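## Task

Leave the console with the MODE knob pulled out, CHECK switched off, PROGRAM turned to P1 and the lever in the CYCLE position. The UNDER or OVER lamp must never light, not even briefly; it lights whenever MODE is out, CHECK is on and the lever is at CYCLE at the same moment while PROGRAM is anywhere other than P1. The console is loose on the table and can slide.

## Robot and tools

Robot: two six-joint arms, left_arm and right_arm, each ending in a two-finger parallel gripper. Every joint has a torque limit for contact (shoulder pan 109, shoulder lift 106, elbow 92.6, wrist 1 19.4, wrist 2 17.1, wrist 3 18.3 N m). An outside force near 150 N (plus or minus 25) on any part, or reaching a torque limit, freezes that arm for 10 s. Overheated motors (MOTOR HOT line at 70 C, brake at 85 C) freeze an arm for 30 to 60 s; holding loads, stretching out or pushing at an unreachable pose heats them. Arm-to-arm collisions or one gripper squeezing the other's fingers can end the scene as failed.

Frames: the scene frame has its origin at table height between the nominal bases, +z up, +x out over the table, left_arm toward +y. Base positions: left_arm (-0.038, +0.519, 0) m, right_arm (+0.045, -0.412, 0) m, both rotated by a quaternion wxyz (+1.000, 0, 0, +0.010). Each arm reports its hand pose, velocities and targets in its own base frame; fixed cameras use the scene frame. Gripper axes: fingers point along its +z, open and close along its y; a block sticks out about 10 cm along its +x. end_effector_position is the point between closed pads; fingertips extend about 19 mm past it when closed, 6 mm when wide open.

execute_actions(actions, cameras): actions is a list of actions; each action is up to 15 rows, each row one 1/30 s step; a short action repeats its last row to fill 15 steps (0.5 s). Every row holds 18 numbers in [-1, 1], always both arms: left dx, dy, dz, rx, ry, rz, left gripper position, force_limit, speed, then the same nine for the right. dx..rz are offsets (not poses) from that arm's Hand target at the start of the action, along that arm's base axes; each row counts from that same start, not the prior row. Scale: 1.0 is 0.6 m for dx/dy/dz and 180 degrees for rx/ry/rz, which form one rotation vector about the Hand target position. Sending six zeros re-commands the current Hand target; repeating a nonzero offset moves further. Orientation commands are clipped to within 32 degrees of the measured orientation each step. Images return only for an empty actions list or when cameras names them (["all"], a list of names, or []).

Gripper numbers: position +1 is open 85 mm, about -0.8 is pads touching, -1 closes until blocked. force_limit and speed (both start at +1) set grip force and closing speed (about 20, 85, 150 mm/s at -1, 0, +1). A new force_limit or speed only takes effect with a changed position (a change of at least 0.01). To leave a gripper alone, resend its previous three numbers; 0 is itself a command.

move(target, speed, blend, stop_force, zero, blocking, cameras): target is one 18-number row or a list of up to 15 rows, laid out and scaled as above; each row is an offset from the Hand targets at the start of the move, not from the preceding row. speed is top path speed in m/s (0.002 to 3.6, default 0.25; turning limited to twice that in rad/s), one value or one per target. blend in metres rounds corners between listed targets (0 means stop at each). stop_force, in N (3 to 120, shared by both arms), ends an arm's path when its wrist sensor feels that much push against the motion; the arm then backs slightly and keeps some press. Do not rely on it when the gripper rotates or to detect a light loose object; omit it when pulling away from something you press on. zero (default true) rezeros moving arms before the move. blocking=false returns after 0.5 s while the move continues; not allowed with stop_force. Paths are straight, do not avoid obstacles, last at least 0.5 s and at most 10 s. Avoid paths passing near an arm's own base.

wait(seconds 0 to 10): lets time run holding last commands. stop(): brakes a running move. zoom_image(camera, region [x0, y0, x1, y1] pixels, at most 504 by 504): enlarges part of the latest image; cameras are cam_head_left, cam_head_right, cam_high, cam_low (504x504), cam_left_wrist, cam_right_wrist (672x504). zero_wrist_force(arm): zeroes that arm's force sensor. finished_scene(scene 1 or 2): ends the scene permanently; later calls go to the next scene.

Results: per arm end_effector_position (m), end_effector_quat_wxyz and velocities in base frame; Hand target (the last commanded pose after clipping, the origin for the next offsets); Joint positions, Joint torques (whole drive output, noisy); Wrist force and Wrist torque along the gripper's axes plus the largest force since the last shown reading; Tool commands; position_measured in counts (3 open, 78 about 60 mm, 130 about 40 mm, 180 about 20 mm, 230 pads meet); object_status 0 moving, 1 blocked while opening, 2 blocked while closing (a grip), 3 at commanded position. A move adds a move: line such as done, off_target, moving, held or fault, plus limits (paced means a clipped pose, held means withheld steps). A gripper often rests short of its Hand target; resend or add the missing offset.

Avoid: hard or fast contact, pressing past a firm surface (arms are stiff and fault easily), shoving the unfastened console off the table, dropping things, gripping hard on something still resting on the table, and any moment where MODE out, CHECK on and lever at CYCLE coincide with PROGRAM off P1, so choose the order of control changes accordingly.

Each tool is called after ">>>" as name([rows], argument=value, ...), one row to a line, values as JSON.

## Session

>>> execute_actions(actions=[])

>>> zoom_image(camera="cam_head_left", region=[100, 150, 350, 300])

>>> zoom_image(camera="cam_high", region=[210, 170, 450, 420])

Scene clock: 0.00 s.
left_arm: end_effector_position=(+0.6635, -0.1646, +0.1475) position_measured=3 object_status=3 end_effector_quat_wxyz=(+0.026, +0.839, +0.544, -0.016) | right_arm: end_effector_position=(+0.6749, +0.3928, +0.1762) position_measured=3 object_status=3 end_effector_quat_wxyz=(-0.206, +0.932, -0.099, +0.280)
Joint positions: left_arm=[-0.418 -1.083 1.439 -1.953 -1.626 1.573] | right_arm=[3.888 -2.071 -1.693 -0.25 1.429 -2.235]
Joint velocities: within noise
Joint torques (N m): no reading
Wrist force (N): no reading
Wrist torque (N m): no reading
Wrist force, peak (N): no reading
Hand target: left_arm +0.6635, -0.1646, +0.1475; +0.026, +0.839, +0.544, -0.016 | right_arm +0.6749, +0.3928, +0.1762; -0.206, +0.932, -0.099, +0.280
Tool commands: left_gripper/position=+1.0 left_gripper/force_limit=+1.0 left_gripper/speed=+1.0 right_gripper/position=+1.0 right_gripper/force_limit=+1.0 right_gripper/speed=+1.0
camera_calibration:
cam_left_wrist: T_world_to_cam=[[0.911908, -0.410276, 0.00992032, -0.669071], [-0.377353, -0.828739, 0.413274, 0.0685199], [-0.161335, -0.380612, -0.910553, 0.306459], [0, 0, 0, 1]] pos_world=[0.68543, -0.101077, 0.257367]
cam_right_wrist: T_world_to_cam=[[-0.0697547, -0.89328, -0.444055, 0.486715], [-0.960154, 0.18088, -0.213041, 0.635545], [0.270626, 0.4115, -0.870304, -0.0611115], [0, 0, 0, 1]] pos_world=[0.66071, 0.344963, 0.29834]

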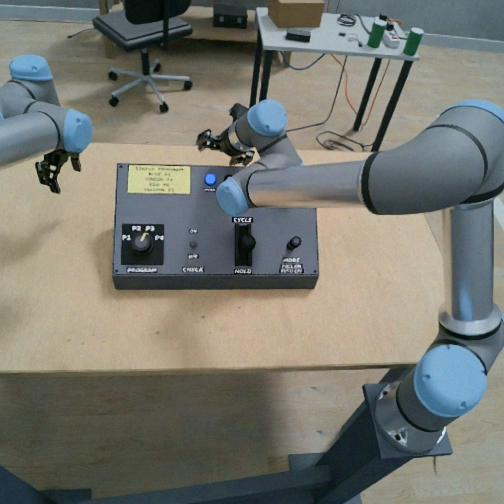

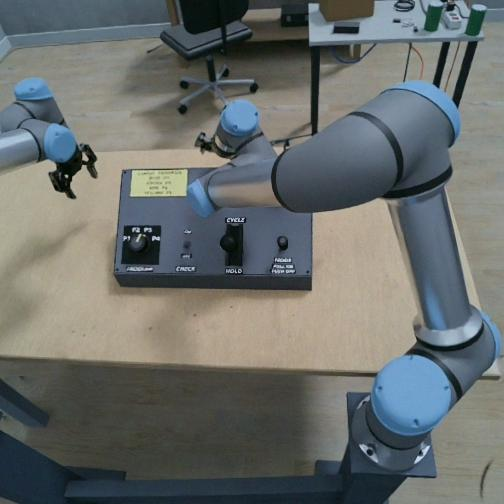

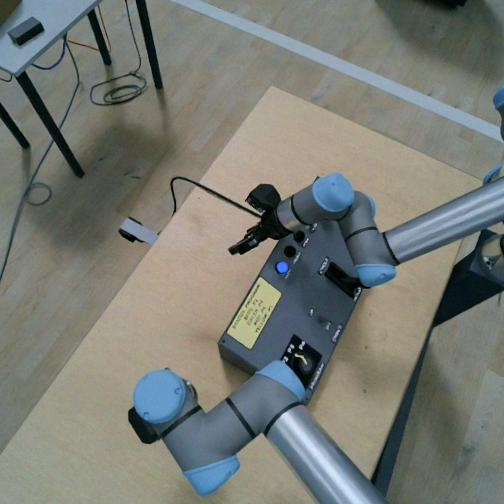

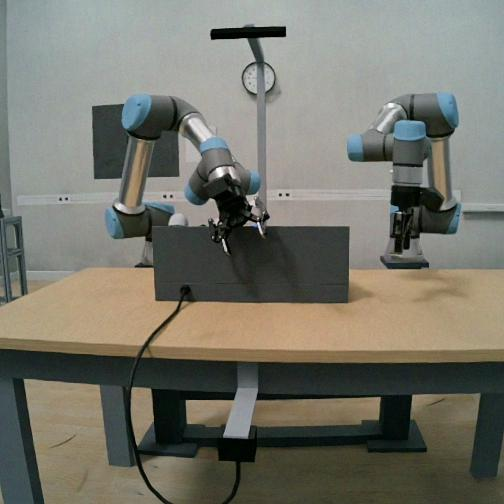

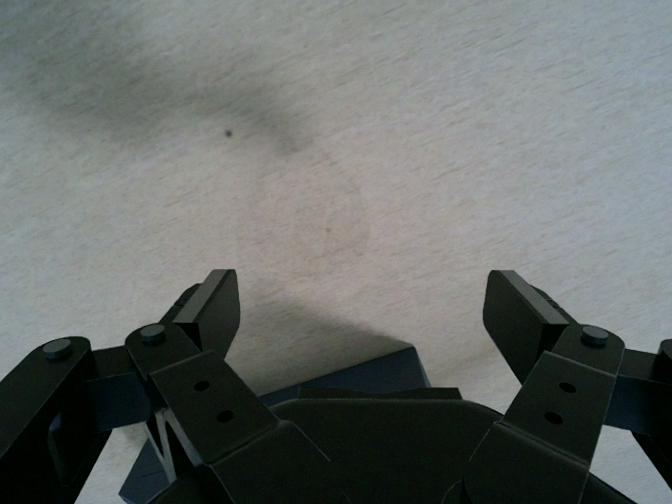

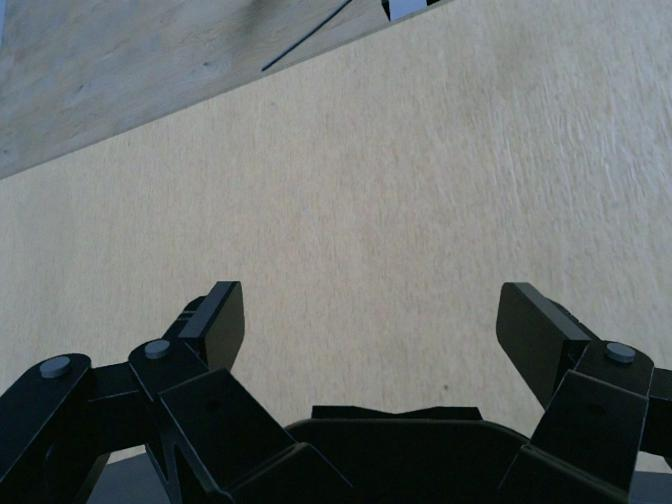

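Scaled by 2.016 from the camera's 504x504 image, which has a finer 720x720 frame.

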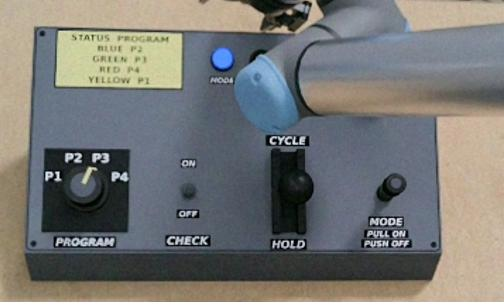

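Scaled by 2.016 from the camera's 504x504 image, which has a finer 720x720 frame.

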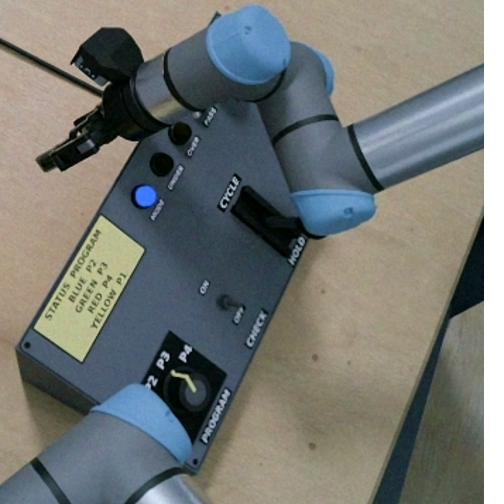

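>>> move([
  [-0.13, -0.06, 0.23, 0.03, -0.04, -0.09, 1, 1, 1, -0.08, 0, 0.28, 0, 0, 0, 1, 1, 1],
  [-0.3575, -0.3223, 0.1625, 0.116, -0.1668, -0.3585, 1, 1, 1, -0.4932, -0.1472, 0.1397, -0.1445, 0.0127, 0.0192, 1, 1, 1],
], speed=0.35, blend=[0.06, 0], cameras=["all"])

>>> zoom_image(camera="cam_left_wrist", region=[200, 100, 600, 400])

>>> zoom_image(camera="cam_right_wrist", region=[50, 50, 500, 380])

>>> zoom_image(camera="cam_head_left", region=[100, 150, 350, 300])

Scene clock: 69.23 s.
left_arm: end_effector_position=(+0.4490, -0.3579, +0.2451) position_measured=3 object_status=3 end_effector_quat_wxyz=(+0.003, +0.963, -0.010, +0.271) | right_arm: end_effector_position=(+0.3791, +0.3045, +0.2600) position_measured=3 object_status=3 end_effector_quat_wxyz=(+0.003, +0.963, -0.010, +0.270)
Joint positions: left_arm=[-1.13 -1.578 1.969 -2.227 -1.085 2.099] | right_arm=[4.385 -1.324 -2.11 -1.095 1.051 -1.927]
Joint torques (N m): left_arm=[-8.78 -36.54 -9.16 -5.3 3.99 2.22] | right_arm=[12.3 24.85 8.55 0.41 -3.4 1.51]
Wrist force (N): left_arm=[-0.1 -0.8 1.4] | right_arm=[0.3 -0.3 -0.2]
Wrist torque (N m): left_arm=[-0.06 0.08 -0.25] | right_arm=[0.08 -0.11 -0.02]
Wrist force, peak (N): left_arm=[5.3 0.0 2.0] | right_arm=[-1.9 1.1 2.3]
Hand target: left_arm +0.4490, -0.3580, +0.2450; +0.003, +0.963, -0.010, +0.271 | right_arm +0.3790, +0.3045, +0.2600; +0.003, +0.963, -0.010, +0.270
Off the commanded pose: left_arm 0.000 m, 0 deg | right_arm 0.000 m, 0 deg.
move: done
camera_calibration:
cam_left_wrist: T_world_to_cam=[[-0.0135705, -0.999792, -0.0152234, -0.343041], [-0.984232, 0.0160416, -0.176156, 0.506425], [0.176363, 0.0125928, -0.984245, 0.294212], [0, 0, 0, 1]] pos_world=[0.441896, -0.354798, 0.373564]
cam_right_wrist: T_world_to_cam=[[-0.0207842, -0.999772, -0.00492219, 0.324051], [-0.975157, 0.021358, -0.220484, 0.441579], [0.220539, 0.000217329, -0.975378, 0.299764], [0, 0, 0, 1]] pos_world=[0.371234, 0.314481, 0.391339]

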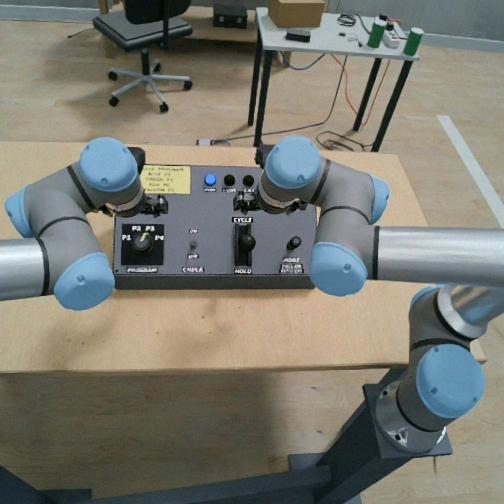

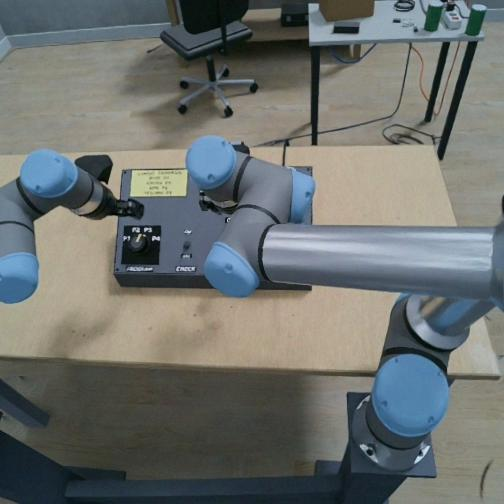

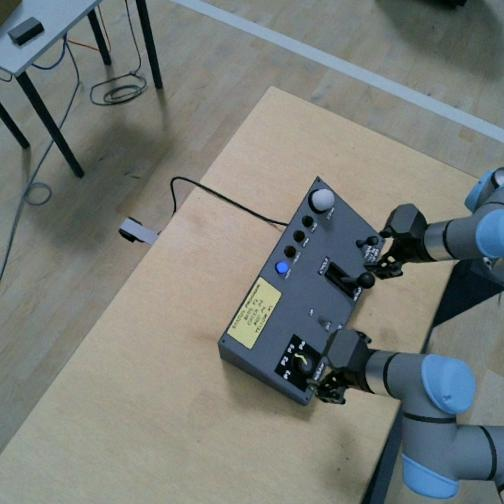

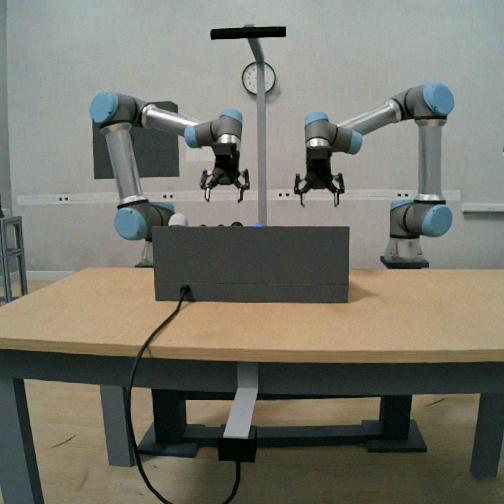

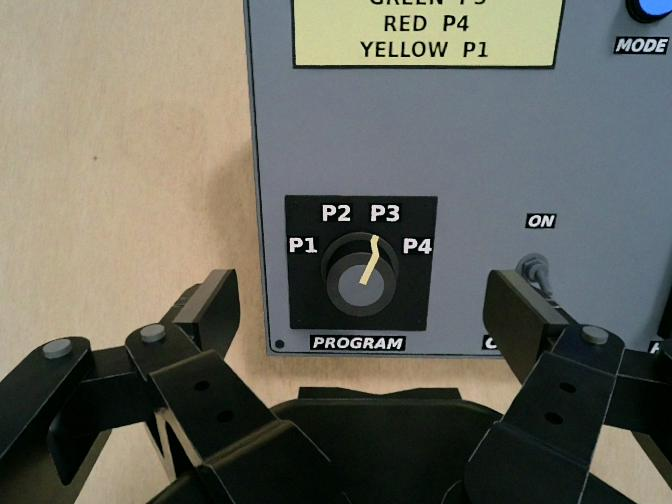

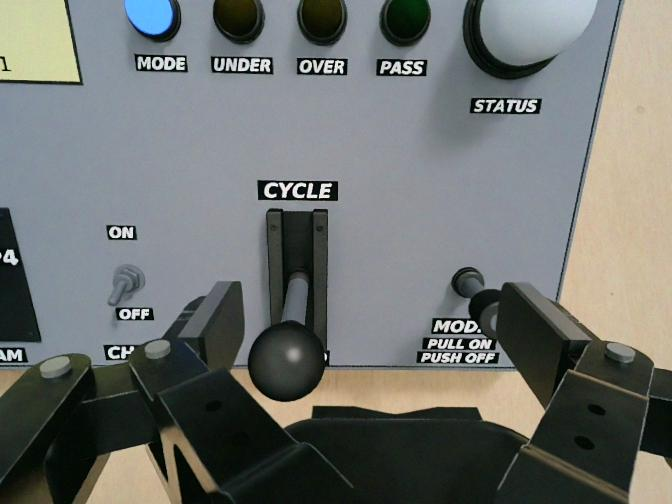

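Scaled by 1.260 from the camera's 672x504 image, which has a finer 960x720 frame.

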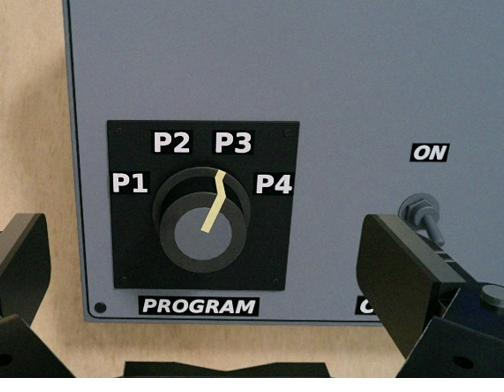

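Scaled by 1.120 from the camera's 672x504 image, which has a finer 960x720 frame.

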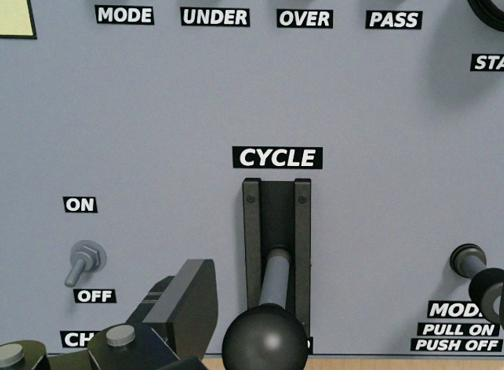

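Scaled by 2.016 from the camera's 504x504 image, which has a finer 720x720 frame.

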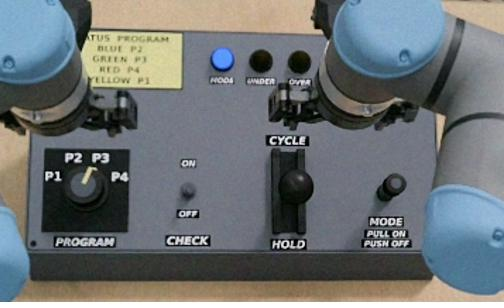

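>>> move(target=[-0.0175, -0.0072, -0.0888, 0, 0, 0, 1, 1, 1, -0.158, 0.0667, -0.1275, 0, 0, 0, -0.85, -1, 1], speed=0.25, cameras=["cam_left_wrist", "cam_right_wrist", "cam_head_left"])

>>> zoom_image(camera="cam_left_wrist", region=[200, 100, 600, 400])

>>> zoom_image(camera="cam_right_wrist", region=[150, 0, 550, 350])

Scene clock: 145.87 s.
left_arm: end_effector_position=(+0.4385, -0.3623, +0.1918) position_measured=3 object_status=3 end_effector_quat_wxyz=(+0.003, +0.963, -0.010, +0.271) | right_arm: end_effector_position=(+0.2843, +0.3445, +0.1835) position_measured=232 object_status=3 end_effector_quat_wxyz=(+0.003, +0.963, -0.010, +0.270)
Joint positions: left_arm=[-1.155 -1.527 2.065 -2.361 -1.079 2.072] | right_arm=[4.663 -1.342 -2.263 -1.09 1.023 -1.605]
Joint torques (N m): left_arm=[-8.35 -9.79 -7.98 -5.28 4.1 -2.63] | right_arm=[11.39 2.01 8.72 -0.02 -3.24 1.42]
Wrist force (N): left_arm=[0.1 -0.5 1.3] | right_arm=[0.2 -0.6 -0.4]
Wrist torque (N m): left_arm=[-0.03 0.06 -0.06] | right_arm=[0.01 -0.07 -0.07]
Wrist force, peak (N): left_arm=[0.3 -0.7 1.9] | right_arm=[2.4 0.0 -0.4]
Hand target: left_arm +0.4385, -0.3623, +0.1918; +0.003, +0.963, -0.010, +0.271 | right_arm +0.2842, +0.3445, +0.1835; +0.003, +0.963, -0.010, +0.270
Off the commanded pose: left_arm 0.000 m, 0 deg | right_arm 0.000 m, 0 deg.
move: done
camera_calibration:
cam_left_wrist: T_world_to_cam=[[-0.0137652, -0.999789, -0.0152616, -0.348298], [-0.984211, 0.0162412, -0.176251, 0.486766], [0.176461, 0.0125945, -0.984227, 0.243629], [0, 0, 0, 1]] pos_world=[0.431296, -0.359198, 0.320264]
cam_right_wrist: T_world_to_cam=[[-0.0207067, -0.999774, -0.00480391, 0.361637], [-0.975158, 0.0212563, -0.220487, 0.33145], [0.220539, 0.000119021, -0.975378, 0.246081], [0, 0, 0, 1]] pos_world=[0.276434, 0.354481, 0.314839]
Images, in order (width x height): cam_head_left 504x504, cam_left_wrist 672x504, cam_right_wrist 672x504.

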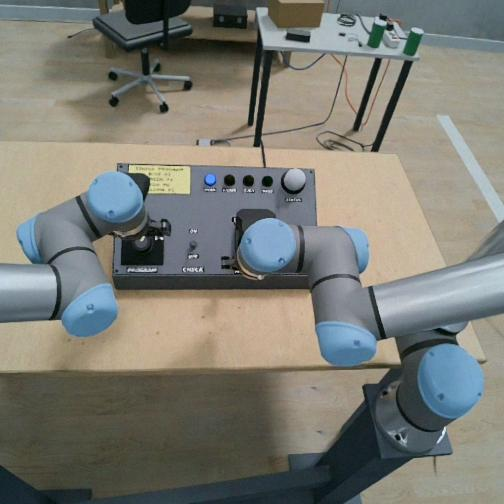

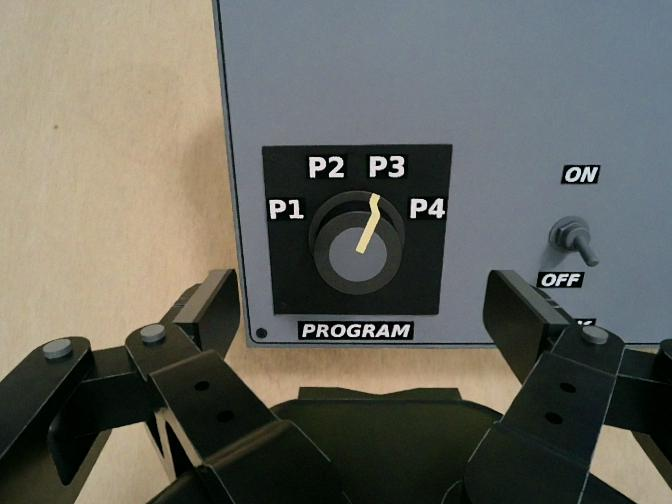

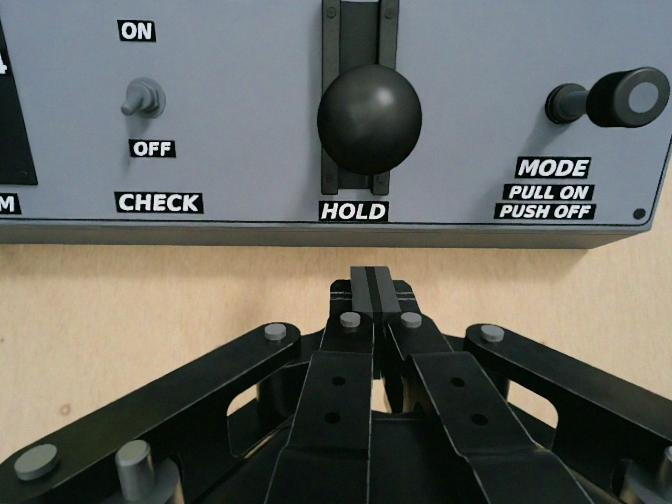

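Scaled by 1.260 from the camera's 672x504 image, which has a finer 960x720 frame.

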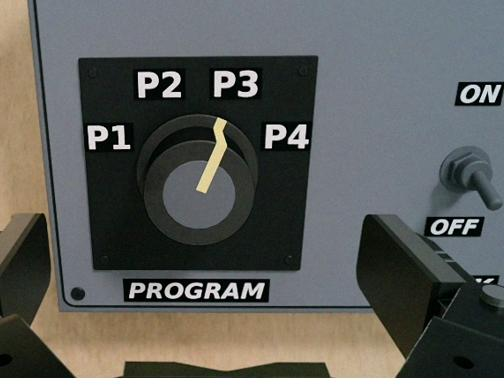

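Scaled by 1.260 from the camera's 672x504 image, which has a finer 960x720 frame.

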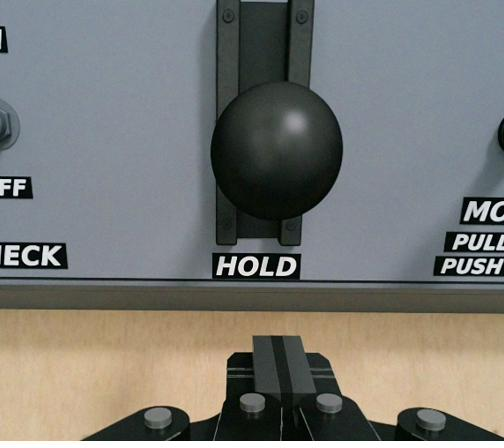

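>>> move([
  [0.0197, -0.002, -0.0662, 0, 0, 0, 1, 1, 1, 0.02, -0.0004, -0.033, 0, 0, 0, -0.85, -1, 1],
  [0.0466, -0.0025, -0.11, 0, 0, 0, 1, 1, 1, 0.0393, -0.0008, -0.0645, 0, 0, 0, -0.85, -1, 1],
], speed=[0.12, 0.04], stop_force=12, cameras=["cam_left_wrist", "cam_right_wrist"])

>>> zoom_image(camera="cam_left_wrist", region=[170, 100, 570, 400])

Scene clock: 226.10 s.
left_arm: end_effector_position=(+0.4665, -0.3638, +0.1258) position_measured=3 object_status=3 end_effector_quat_wxyz=(+0.003, +0.963, -0.010, +0.271) | right_arm: end_effector_position=(+0.3078, +0.3440, +0.1448) position_measured=232 object_status=3 end_effector_quat_wxyz=(+0.003, +0.963, -0.010, +0.270)
Joint positions: left_arm=[-1.101 -1.371 2.101 -2.581 -1.093 2.13] | right_arm=[4.598 -1.438 -2.315 -0.902 1.026 -1.681]
Joint torques (N m): left_arm=[11.22 -13.32 -32.98 -5.26 -1.31 2.2] | right_arm=[-11.61 3.58 6.07 5.27 0.95 -1.15]
Wrist force (N): left_arm=[0.5 -0.9 1.8] | right_arm=[-0.4 -0.7 0.3]
Wrist torque (N m): left_arm=[-0.09 -0.01 -0.27] | right_arm=[0.01 0.08 0.09]
Wrist force, peak (N): left_arm=[0.1 -0.6 2.4] | right_arm=[-1.4 -1.6 -1.4]
Hand target: left_arm +0.4665, -0.3638, +0.1258; +0.003, +0.963, -0.010, +0.271 | right_arm +0.3078, +0.3440, +0.1448; +0.003, +0.963, -0.010, +0.270
Off the commanded pose: left_arm 0.000 m, 0 deg | right_arm 0.000 m, 0 deg.
move: done
camera_calibration:
cam_left_wrist: T_world_to_cam=[[-0.0137652, -0.999789, -0.0152616, -0.350419], [-0.984211, 0.0162412, -0.176251, 0.502716], [0.176461, 0.0125945, -0.984227, 0.173748], [0, 0, 0, 1]] pos_world=[0.459296, -0.360698, 0.254264]
cam_right_wrist: T_world_to_cam=[[-0.0208046, -0.999772, -0.00482431, 0.361573], [-0.975156, 0.0213563, -0.220486, 0.345806], [0.220539, 0.00011734, -0.975378, 0.203152], [0, 0, 0, 1]] pos_world=[0.299934, 0.354081, 0.276139]
Images, in order (width x height): cam_left_wrist 672x504, cam_right_wrist 672x504.

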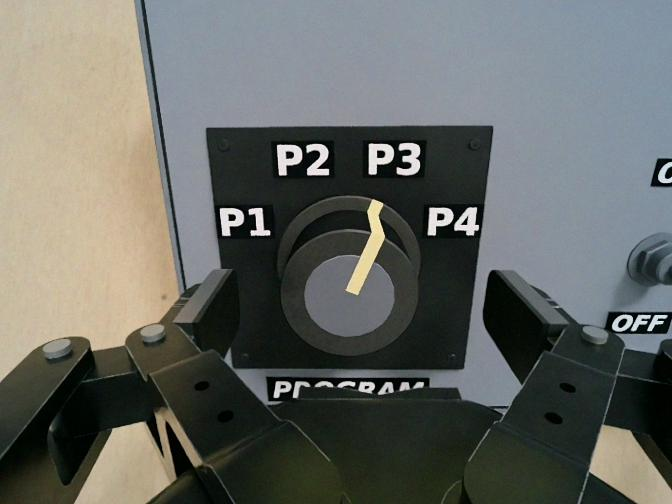

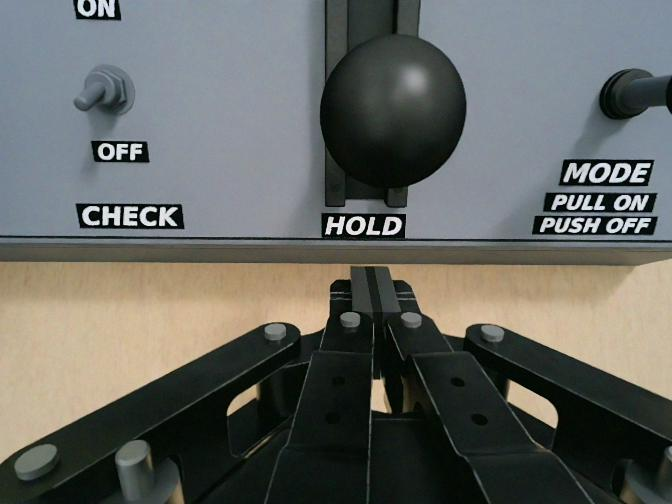

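Scaled by 1.260 from the camera's 672x504 image, which has a finer 960x720 frame.

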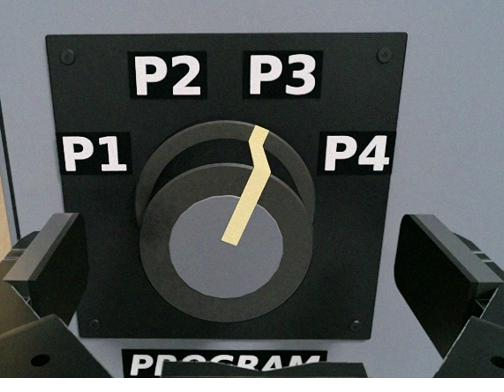

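>>> move([
  [0.0071, 0.0072, 0.0043, 0, 0, 0, 1, 1, 1, 0, 0, 0, 0, 0, 0, -0.85, -1, 1],
  [0.0071, 0.0072, 0.0043, 0, 0, 0, -1, -1, -1, 0, 0, 0, 0, 0, 0, -0.85, -1, 1],
], speed=0.05, cameras=["cam_left_wrist"])

Scene clock: 260.70 s.
left_arm: end_effector_position=(+0.4707, -0.3595, +0.1284) position_measured=121 object_status=2 end_effector_quat_wxyz=(+0.003, +0.963, -0.010, +0.271) | right_arm: end_effector_position=(+0.3078, +0.3440, +0.1448) position_measured=232 object_status=3 end_effector_quat_wxyz=(+0.003, +0.963, -0.010, +0.270)
Joint positions: left_arm=[-1.089 -1.375 2.099 -2.581 -1.096 2.143] | right_arm=[4.598 -1.438 -2.315 -0.902 1.026 -1.681]
Joint torques (N m): left_arm=[9.95 -35.92 -33.31 -5.21 -0.14 2.29] | right_arm=[-11.14 3.05 6.1 5.22 0.85 -1.41]
Wrist force (N): left_arm=[-5.6 -7.7 -8.2] | right_arm=[-0.4 -0.5 0.2]
Wrist torque (N m): left_arm=[-0.15 0.06 -0.29] | right_arm=[0.04 0.06 0.09]
Wrist force, peak (N): left_arm=[-5.2 -7.8 -8.4] | right_arm=[-0.6 -0.9 0.5]
Hand target: left_arm +0.4707, -0.3595, +0.1283; +0.003, +0.963, -0.010, +0.271 | right_arm +0.3078, +0.3440, +0.1448; +0.003, +0.963, -0.010, +0.270
Off the commanded pose: left_arm 0.000 m, 0 deg | right_arm 0.000 m, 0 deg.
move: done
camera_calibration:
cam_left_wrist: T_world_to_cam=[[-0.013667, -0.99979, -0.0152431, -0.346074], [-0.984213, 0.0161412, -0.176252, 0.507204], [0.176461, 0.0125936, -0.984227, 0.175512], [0, 0, 0, 1]] pos_world=[0.463496, -0.356398, 0.256864]
Images, in order (width x height): cam_left_wrist 672x504.

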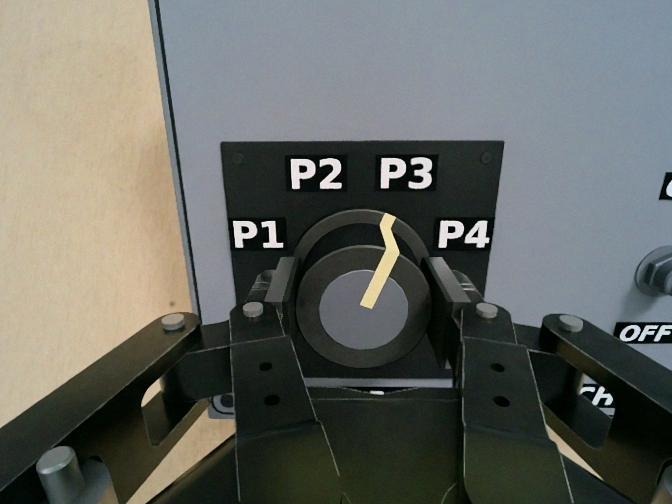

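>>> move(target=[-0.0013, 0, 0.0021, -0.2605, 0.0052, 0.427, -1, -1, -1, 0, 0, 0, 0, 0, 0, -0.85, -1, 1], speed=0.25, cameras=["cam_left_wrist", "cam_head_left", "cam_high"])

>>> zoom_image(camera="cam_high", region=[240, 300, 400, 430])

Scene clock: 284.03 s.
left_arm: end_effector_position=(+0.4699, -0.3595, +0.1297) position_measured=121 object_status=2 end_effector_quat_wxyz=(+0.193, +0.688, +0.674, +0.190) | right_arm: end_effector_position=(+0.3078, +0.3440, +0.1448) position_measured=232 object_status=3 end_effector_quat_wxyz=(+0.003, +0.963, -0.010, +0.270)
Joint positions: left_arm=[-1.091 -1.379 2.099 -2.576 -1.096 0.57] | right_arm=[4.598 -1.438 -2.315 -0.902 1.026 -1.681]
Joint torques (N m): left_arm=[-7.02 -25.97 -36.45 -1.32 6.11 -2.47] | right_arm=[-11.44 3.83 6.51 5.26 0.77 -1.44]
Wrist force (N): left_arm=[-11.8 0.0 26.7] | right_arm=[-0.2 -0.5 0.3]
Wrist torque (N m): left_arm=[0.06 0.08 0.08] | right_arm=[0.03 0.03 0.09]
Wrist force, peak (N): left_arm=[-11.8 0.0 26.7] | right_arm=[-0.3 -1.0 0.3]
Hand target: left_arm +0.4699, -0.3595, +0.1296; +0.193, +0.688, +0.674, +0.190 | right_arm +0.3078, +0.3440, +0.1448; +0.003, +0.963, -0.010, +0.270
Off the commanded pose: left_arm 0.000 m, 0 deg | right_arm 0.000 m, 0 deg.
move: done
camera_calibration:
cam_left_wrist: T_world_to_cam=[[0.861746, -0.0192561, 0.506975, -0.472713], [-0.203942, -0.928136, 0.311403, -0.262606], [0.464545, -0.371744, -0.803744, -0.119987], [0, 0, 0, 1]] pos_world=[0.409542, -0.297441, 0.224991]
Images, in order (width x height): cam_head_left 504x504, cam_high 504x504, cam_left_wrist 672x504.

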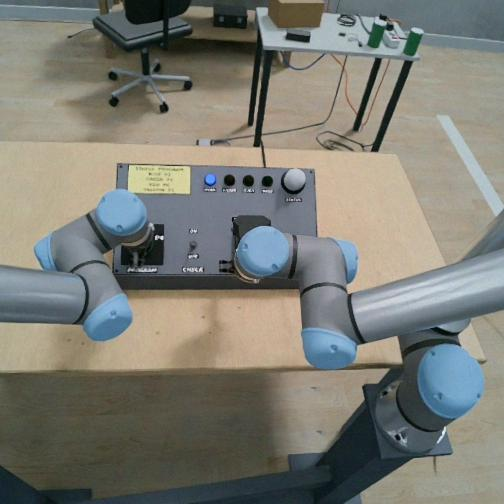

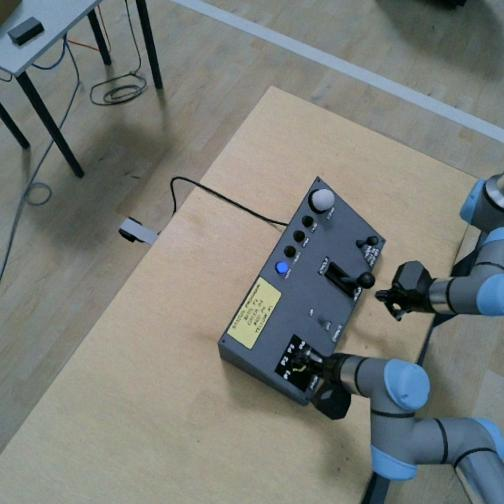

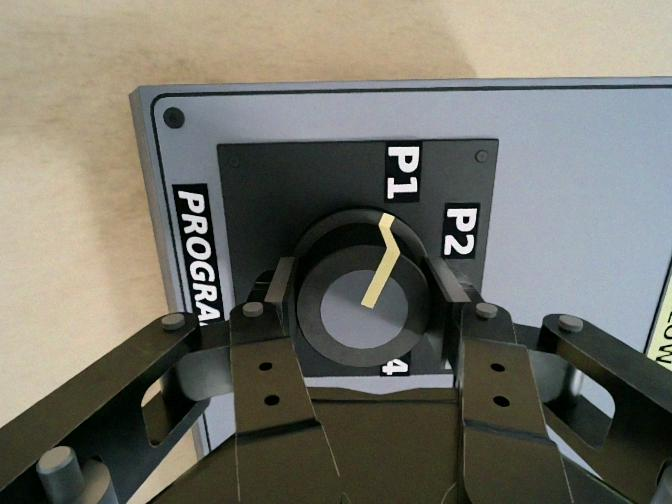

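Scaled by 3.150 from the camera's 504x504 image, which has a finer 720x720 frame.

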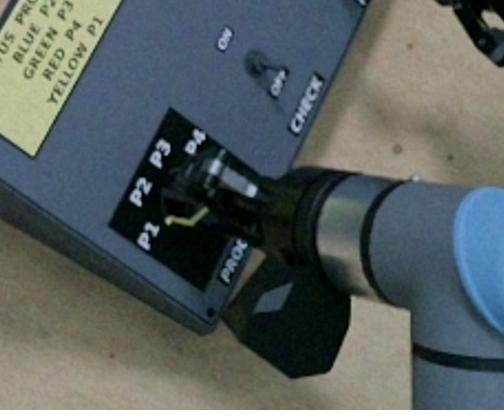

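>>> move([
  [0.0009, 0, -0.0014, 0, 0, 0, -1, -1, -1, 0, 0, 0, 0, 0, 0, -0.85, -1, 1],
  [0.0009, 0, -0.0014, 0, 0, 0, 1, -1, 0, 0, 0, 0, 0, 0, 0, -0.85, -1, 1],
], speed=0.05, cameras=["cam_left_wrist", "cam_right_wrist"])

>>> zoom_image(camera="cam_left_wrist", region=[170, 100, 570, 400])

Scene clock: 300.30 s.
left_arm: end_effector_position=(+0.4705, -0.3595, +0.1288) position_measured=3 object_status=0 end_effector_quat_wxyz=(+0.193, +0.688, +0.674, +0.190) | right_arm: end_effector_position=(+0.3078, +0.3440, +0.1448) position_measured=232 object_status=3 end_effector_quat_wxyz=(+0.003, +0.963, -0.010, +0.270)
Joint positions: left_arm=[-1.09 -1.376 2.099 -2.578 -1.096 0.57] | right_arm=[4.598 -1.438 -2.315 -0.902 1.026 -1.681]
Joint torques (N m): left_arm=[9.94 -23.2 -22.83 -1.03 -0.82 1.74] | right_arm=[-10.62 3.34 7.45 5.24 0.77 -1.14]
Wrist force (N): left_arm=[-1.0 -0.4 1.7] | right_arm=[-0.1 -0.9 0.3]
Wrist torque (N m): left_arm=[-0.19 0.12 0.12] | right_arm=[-0.03 0.04 0.09]
Wrist force, peak (N): left_arm=[15.0 -9.1 -24.0] | right_arm=[-0.2 -1.0 0.3]
Hand target: left_arm +0.4705, -0.3595, +0.1288; +0.193, +0.688, +0.674, +0.190 | right_arm +0.3078, +0.3440, +0.1448; +0.003, +0.963, -0.010, +0.270
Off the commanded pose: left_arm 0.000 m, 0 deg | right_arm 0.000 m, 0 deg.
move: done
camera_calibration:
cam_left_wrist: T_world_to_cam=[[0.861795, -0.0191606, 0.506895, -0.472663], [-0.203778, -0.928184, 0.311367, -0.262389], [0.464525, -0.371629, -0.803809, -0.120924], [0, 0, 0, 1]] pos_world=[0.410042, -0.29754, 0.22409]
cam_right_wrist: T_world_to_cam=[[-0.0208046, -0.999772, -0.00482431, 0.361573], [-0.975156, 0.0213563, -0.220486, 0.345806], [0.220539, 0.00011734, -0.975378, 0.203152], [0, 0, 0, 1]] pos_world=[0.299934, 0.354081, 0.276139]
Images, in order (width x height): cam_left_wrist 672x504, cam_right_wrist 672x504.

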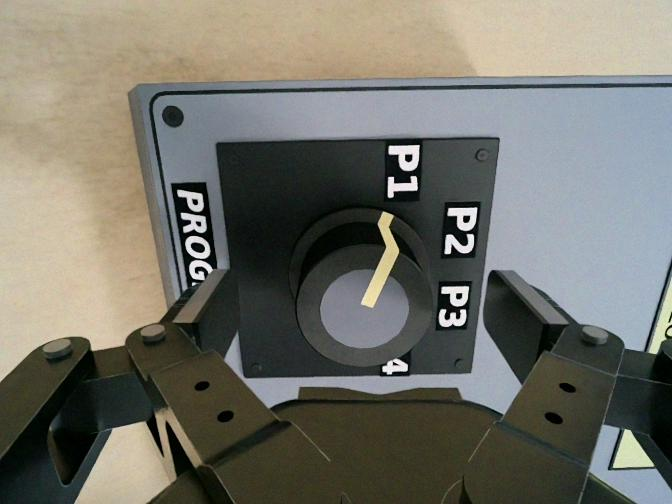

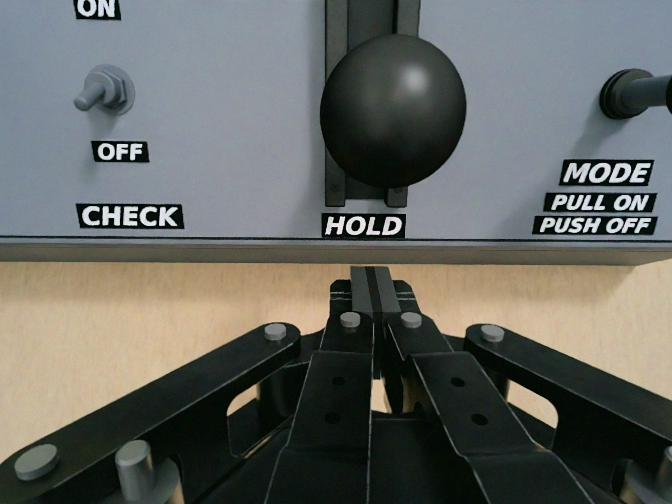

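Scaled by 1.260 from the camera's 672x504 image, which has a finer 960x720 frame.

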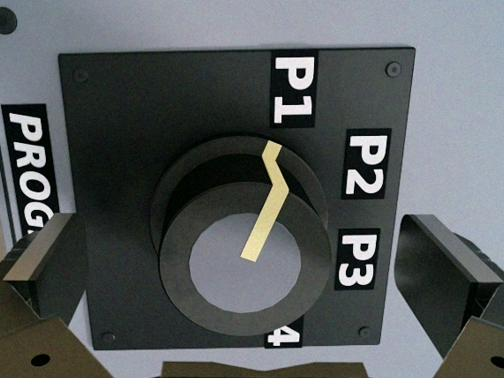

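>>> move([
  [-0.0695, 0.0014, 0.1139, 0, 0, 0, 1, -1, 0, 0.0313, -0.0006, 0.0191, 0, 0, 0, -0.85, -1, 1],
  [-0.0695, 0.0014, 0.1139, 0, 0, 0, 1, -1, 0, 0.1445, -0.0029, 0.0881, 0, 0, 0, -0.85, -1, 1],
], speed=[0.12, 0.03], stop_force=20, cameras=["cam_right_wrist", "cam_head_left", "cam_high"])

>>> zoom_image(camera="cam_head_left", region=[100, 150, 350, 300])

Scene clock: 316.40 s.
left_arm: end_effector_position=(+0.4288, -0.3586, +0.1971) position_measured=3 object_status=3 end_effector_quat_wxyz=(+0.193, +0.688, +0.674, +0.190) | right_arm: end_effector_position=(+0.3757, +0.3427, +0.1863) position_measured=232 object_status=3 end_effector_quat_wxyz=(+0.003, +0.963, -0.010, +0.270)
Joint positions: left_arm=[-1.172 -1.558 2.078 -2.334 -1.074 0.481] | right_arm=[4.423 -1.481 -2.184 -0.887 1.045 -1.883]
Joint torques (N m): left_arm=[-8.21 -35.75 -36.86 -1.04 4.11 -2.6] | right_arm=[8.96 39.07 11.68 5.29 -4.71 1.23]
Wrist force (N): left_arm=[-1.2 -0.3 0.9] | right_arm=[-15.6 -1.9 5.1]
Wrist torque (N m): left_arm=[-0.15 0.16 0.16] | right_arm=[0.04 0.09 0.16]
Wrist force, peak (N): left_arm=[-1.6 -0.8 2.3] | right_arm=[-31.7 2.5 -9.7]
Hand target: left_arm +0.4288, -0.3586, +0.1971; +0.193, +0.688, +0.674, +0.190 | right_arm +0.3757, +0.3427, +0.1862; +0.003, +0.963, -0.010, +0.270 (not the last commanded pose)
Off the commanded pose: left_arm 0.000 m, 0 deg | right_arm 0.022 m, 0 deg.
move: contact (right_arm)
camera_calibration:
cam_right_wrist: T_world_to_cam=[[-0.0208046, -0.999772, -0.00482431, 0.361786], [-0.975156, 0.0213563, -0.220486, 0.421199], [0.220539, 0.00011734, -0.975378, 0.228656], [0, 0, 0, 1]] pos_world=[0.367834, 0.352681, 0.317639]
Images, in order (width x height): cam_head_left 504x504, cam_high 504x504, cam_right_wrist 672x504.

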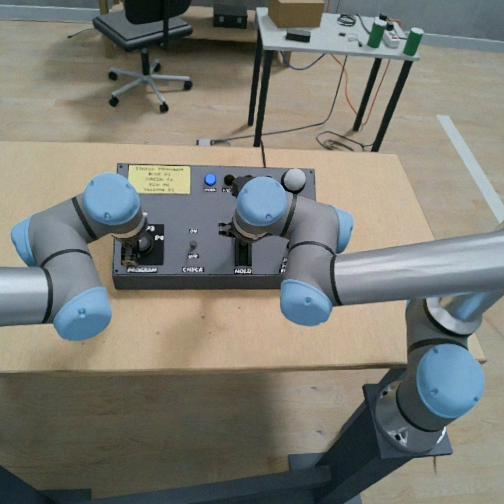

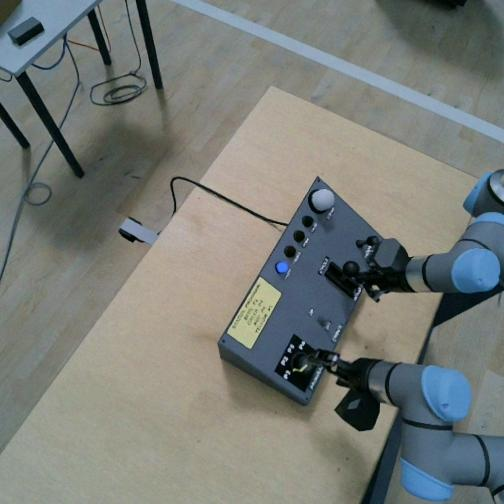

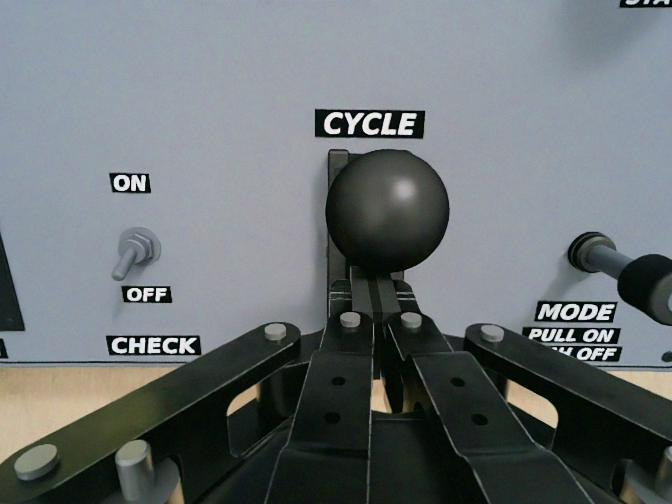

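Scaled by 2.016 from the camera's 504x504 image, which has a finer 720x720 frame.

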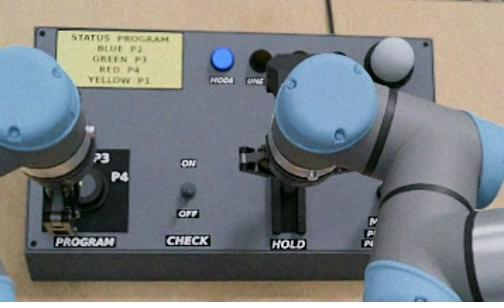

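>>> move(target=[0, 0, 0, 0, 0, 0, 1, -1, 0, 0.0313, -0.0006, 0.0191, 0, 0, 0, -0.85, -1, 1], speed=0.02, stop_force=22, cameras=["cam_right_wrist", "cam_head_left", "cam_high"])

>>> zoom_image(camera="cam_high", region=[240, 170, 430, 420])

Scene clock: 328.87 s.
left_arm: end_effector_position=(+0.4288, -0.3586, +0.1971) position_measured=3 object_status=3 end_effector_quat_wxyz=(+0.193, +0.688, +0.674, +0.190) | right_arm: end_effector_position=(+0.3945, +0.3423, +0.1977) position_measured=232 object_status=3 end_effector_quat_wxyz=(+0.003, +0.963, -0.010, +0.270)
Joint positions: left_arm=[-1.172 -1.558 2.078 -2.334 -1.074 0.481] | right_arm=[4.379 -1.498 -2.143 -0.886 1.052 -1.934]
Joint torques (N m): left_arm=[-7.88 -35.14 -36.51 -1.16 4 -2.6] | right_arm=[-19.31 11.71 58.67 9.63 -3.66 -1.58]
Wrist force (N): left_arm=[-1.0 -0.2 0.9] | right_arm=[-32.0 5.6 -3.1]
Wrist torque (N m): left_arm=[-0.13 0.15 0.16] | right_arm=[-0.12 0.13 0.35]
Wrist force, peak (N): left_arm=[-1.4 -0.6 1.1] | right_arm=[-33.7 1.0 -11.6]
Hand target: left_arm +0.4288, -0.3586, +0.1971; +0.193, +0.688, +0.674, +0.190 | right_arm +0.3945, +0.3423, +0.1977; +0.003, +0.963, -0.010, +0.270
Off the commanded pose: left_arm 0.000 m, 0 deg | right_arm 0.000 m, 0 deg.
move: done
camera_calibration:
cam_right_wrist: T_world_to_cam=[[-0.020804, -0.999772, -0.00482128, 0.361831], [-0.975182, 0.021355, -0.220371, 0.442027], [0.220423, 0.000117044, -0.975404, 0.235682], [0, 0, 0, 1]] pos_world=[0.386634, 0.352281, 0.32904]
Images, in order (width x height): cam_head_left 504x504, cam_high 504x504, cam_right_wrist 672x504.

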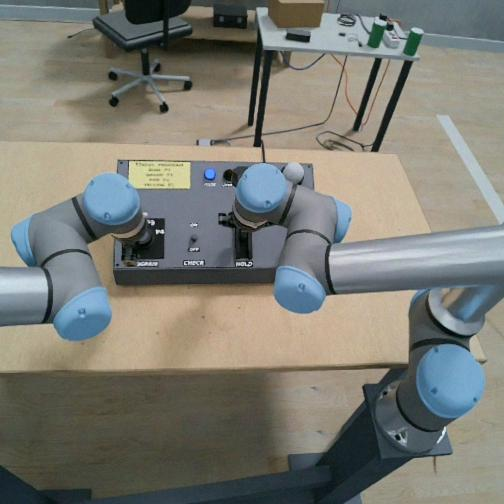

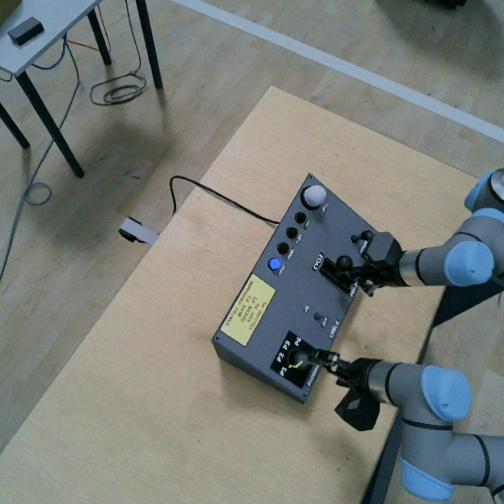

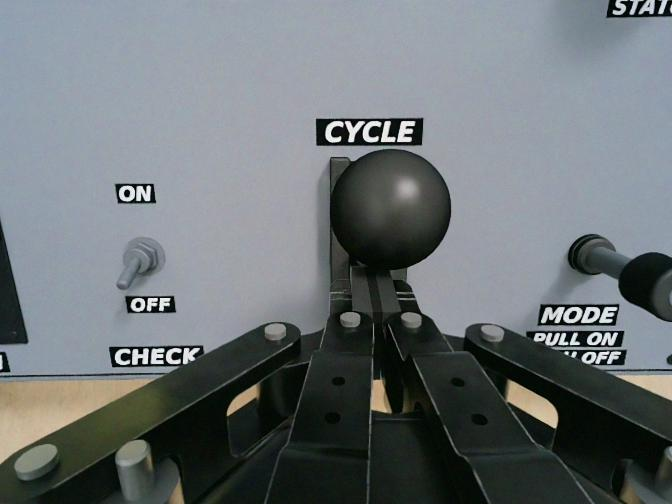

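Scaled by 2.016 from the camera's 504x504 image, which has a finer 720x720 frame.

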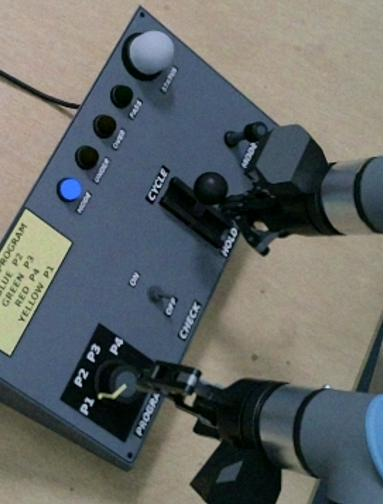

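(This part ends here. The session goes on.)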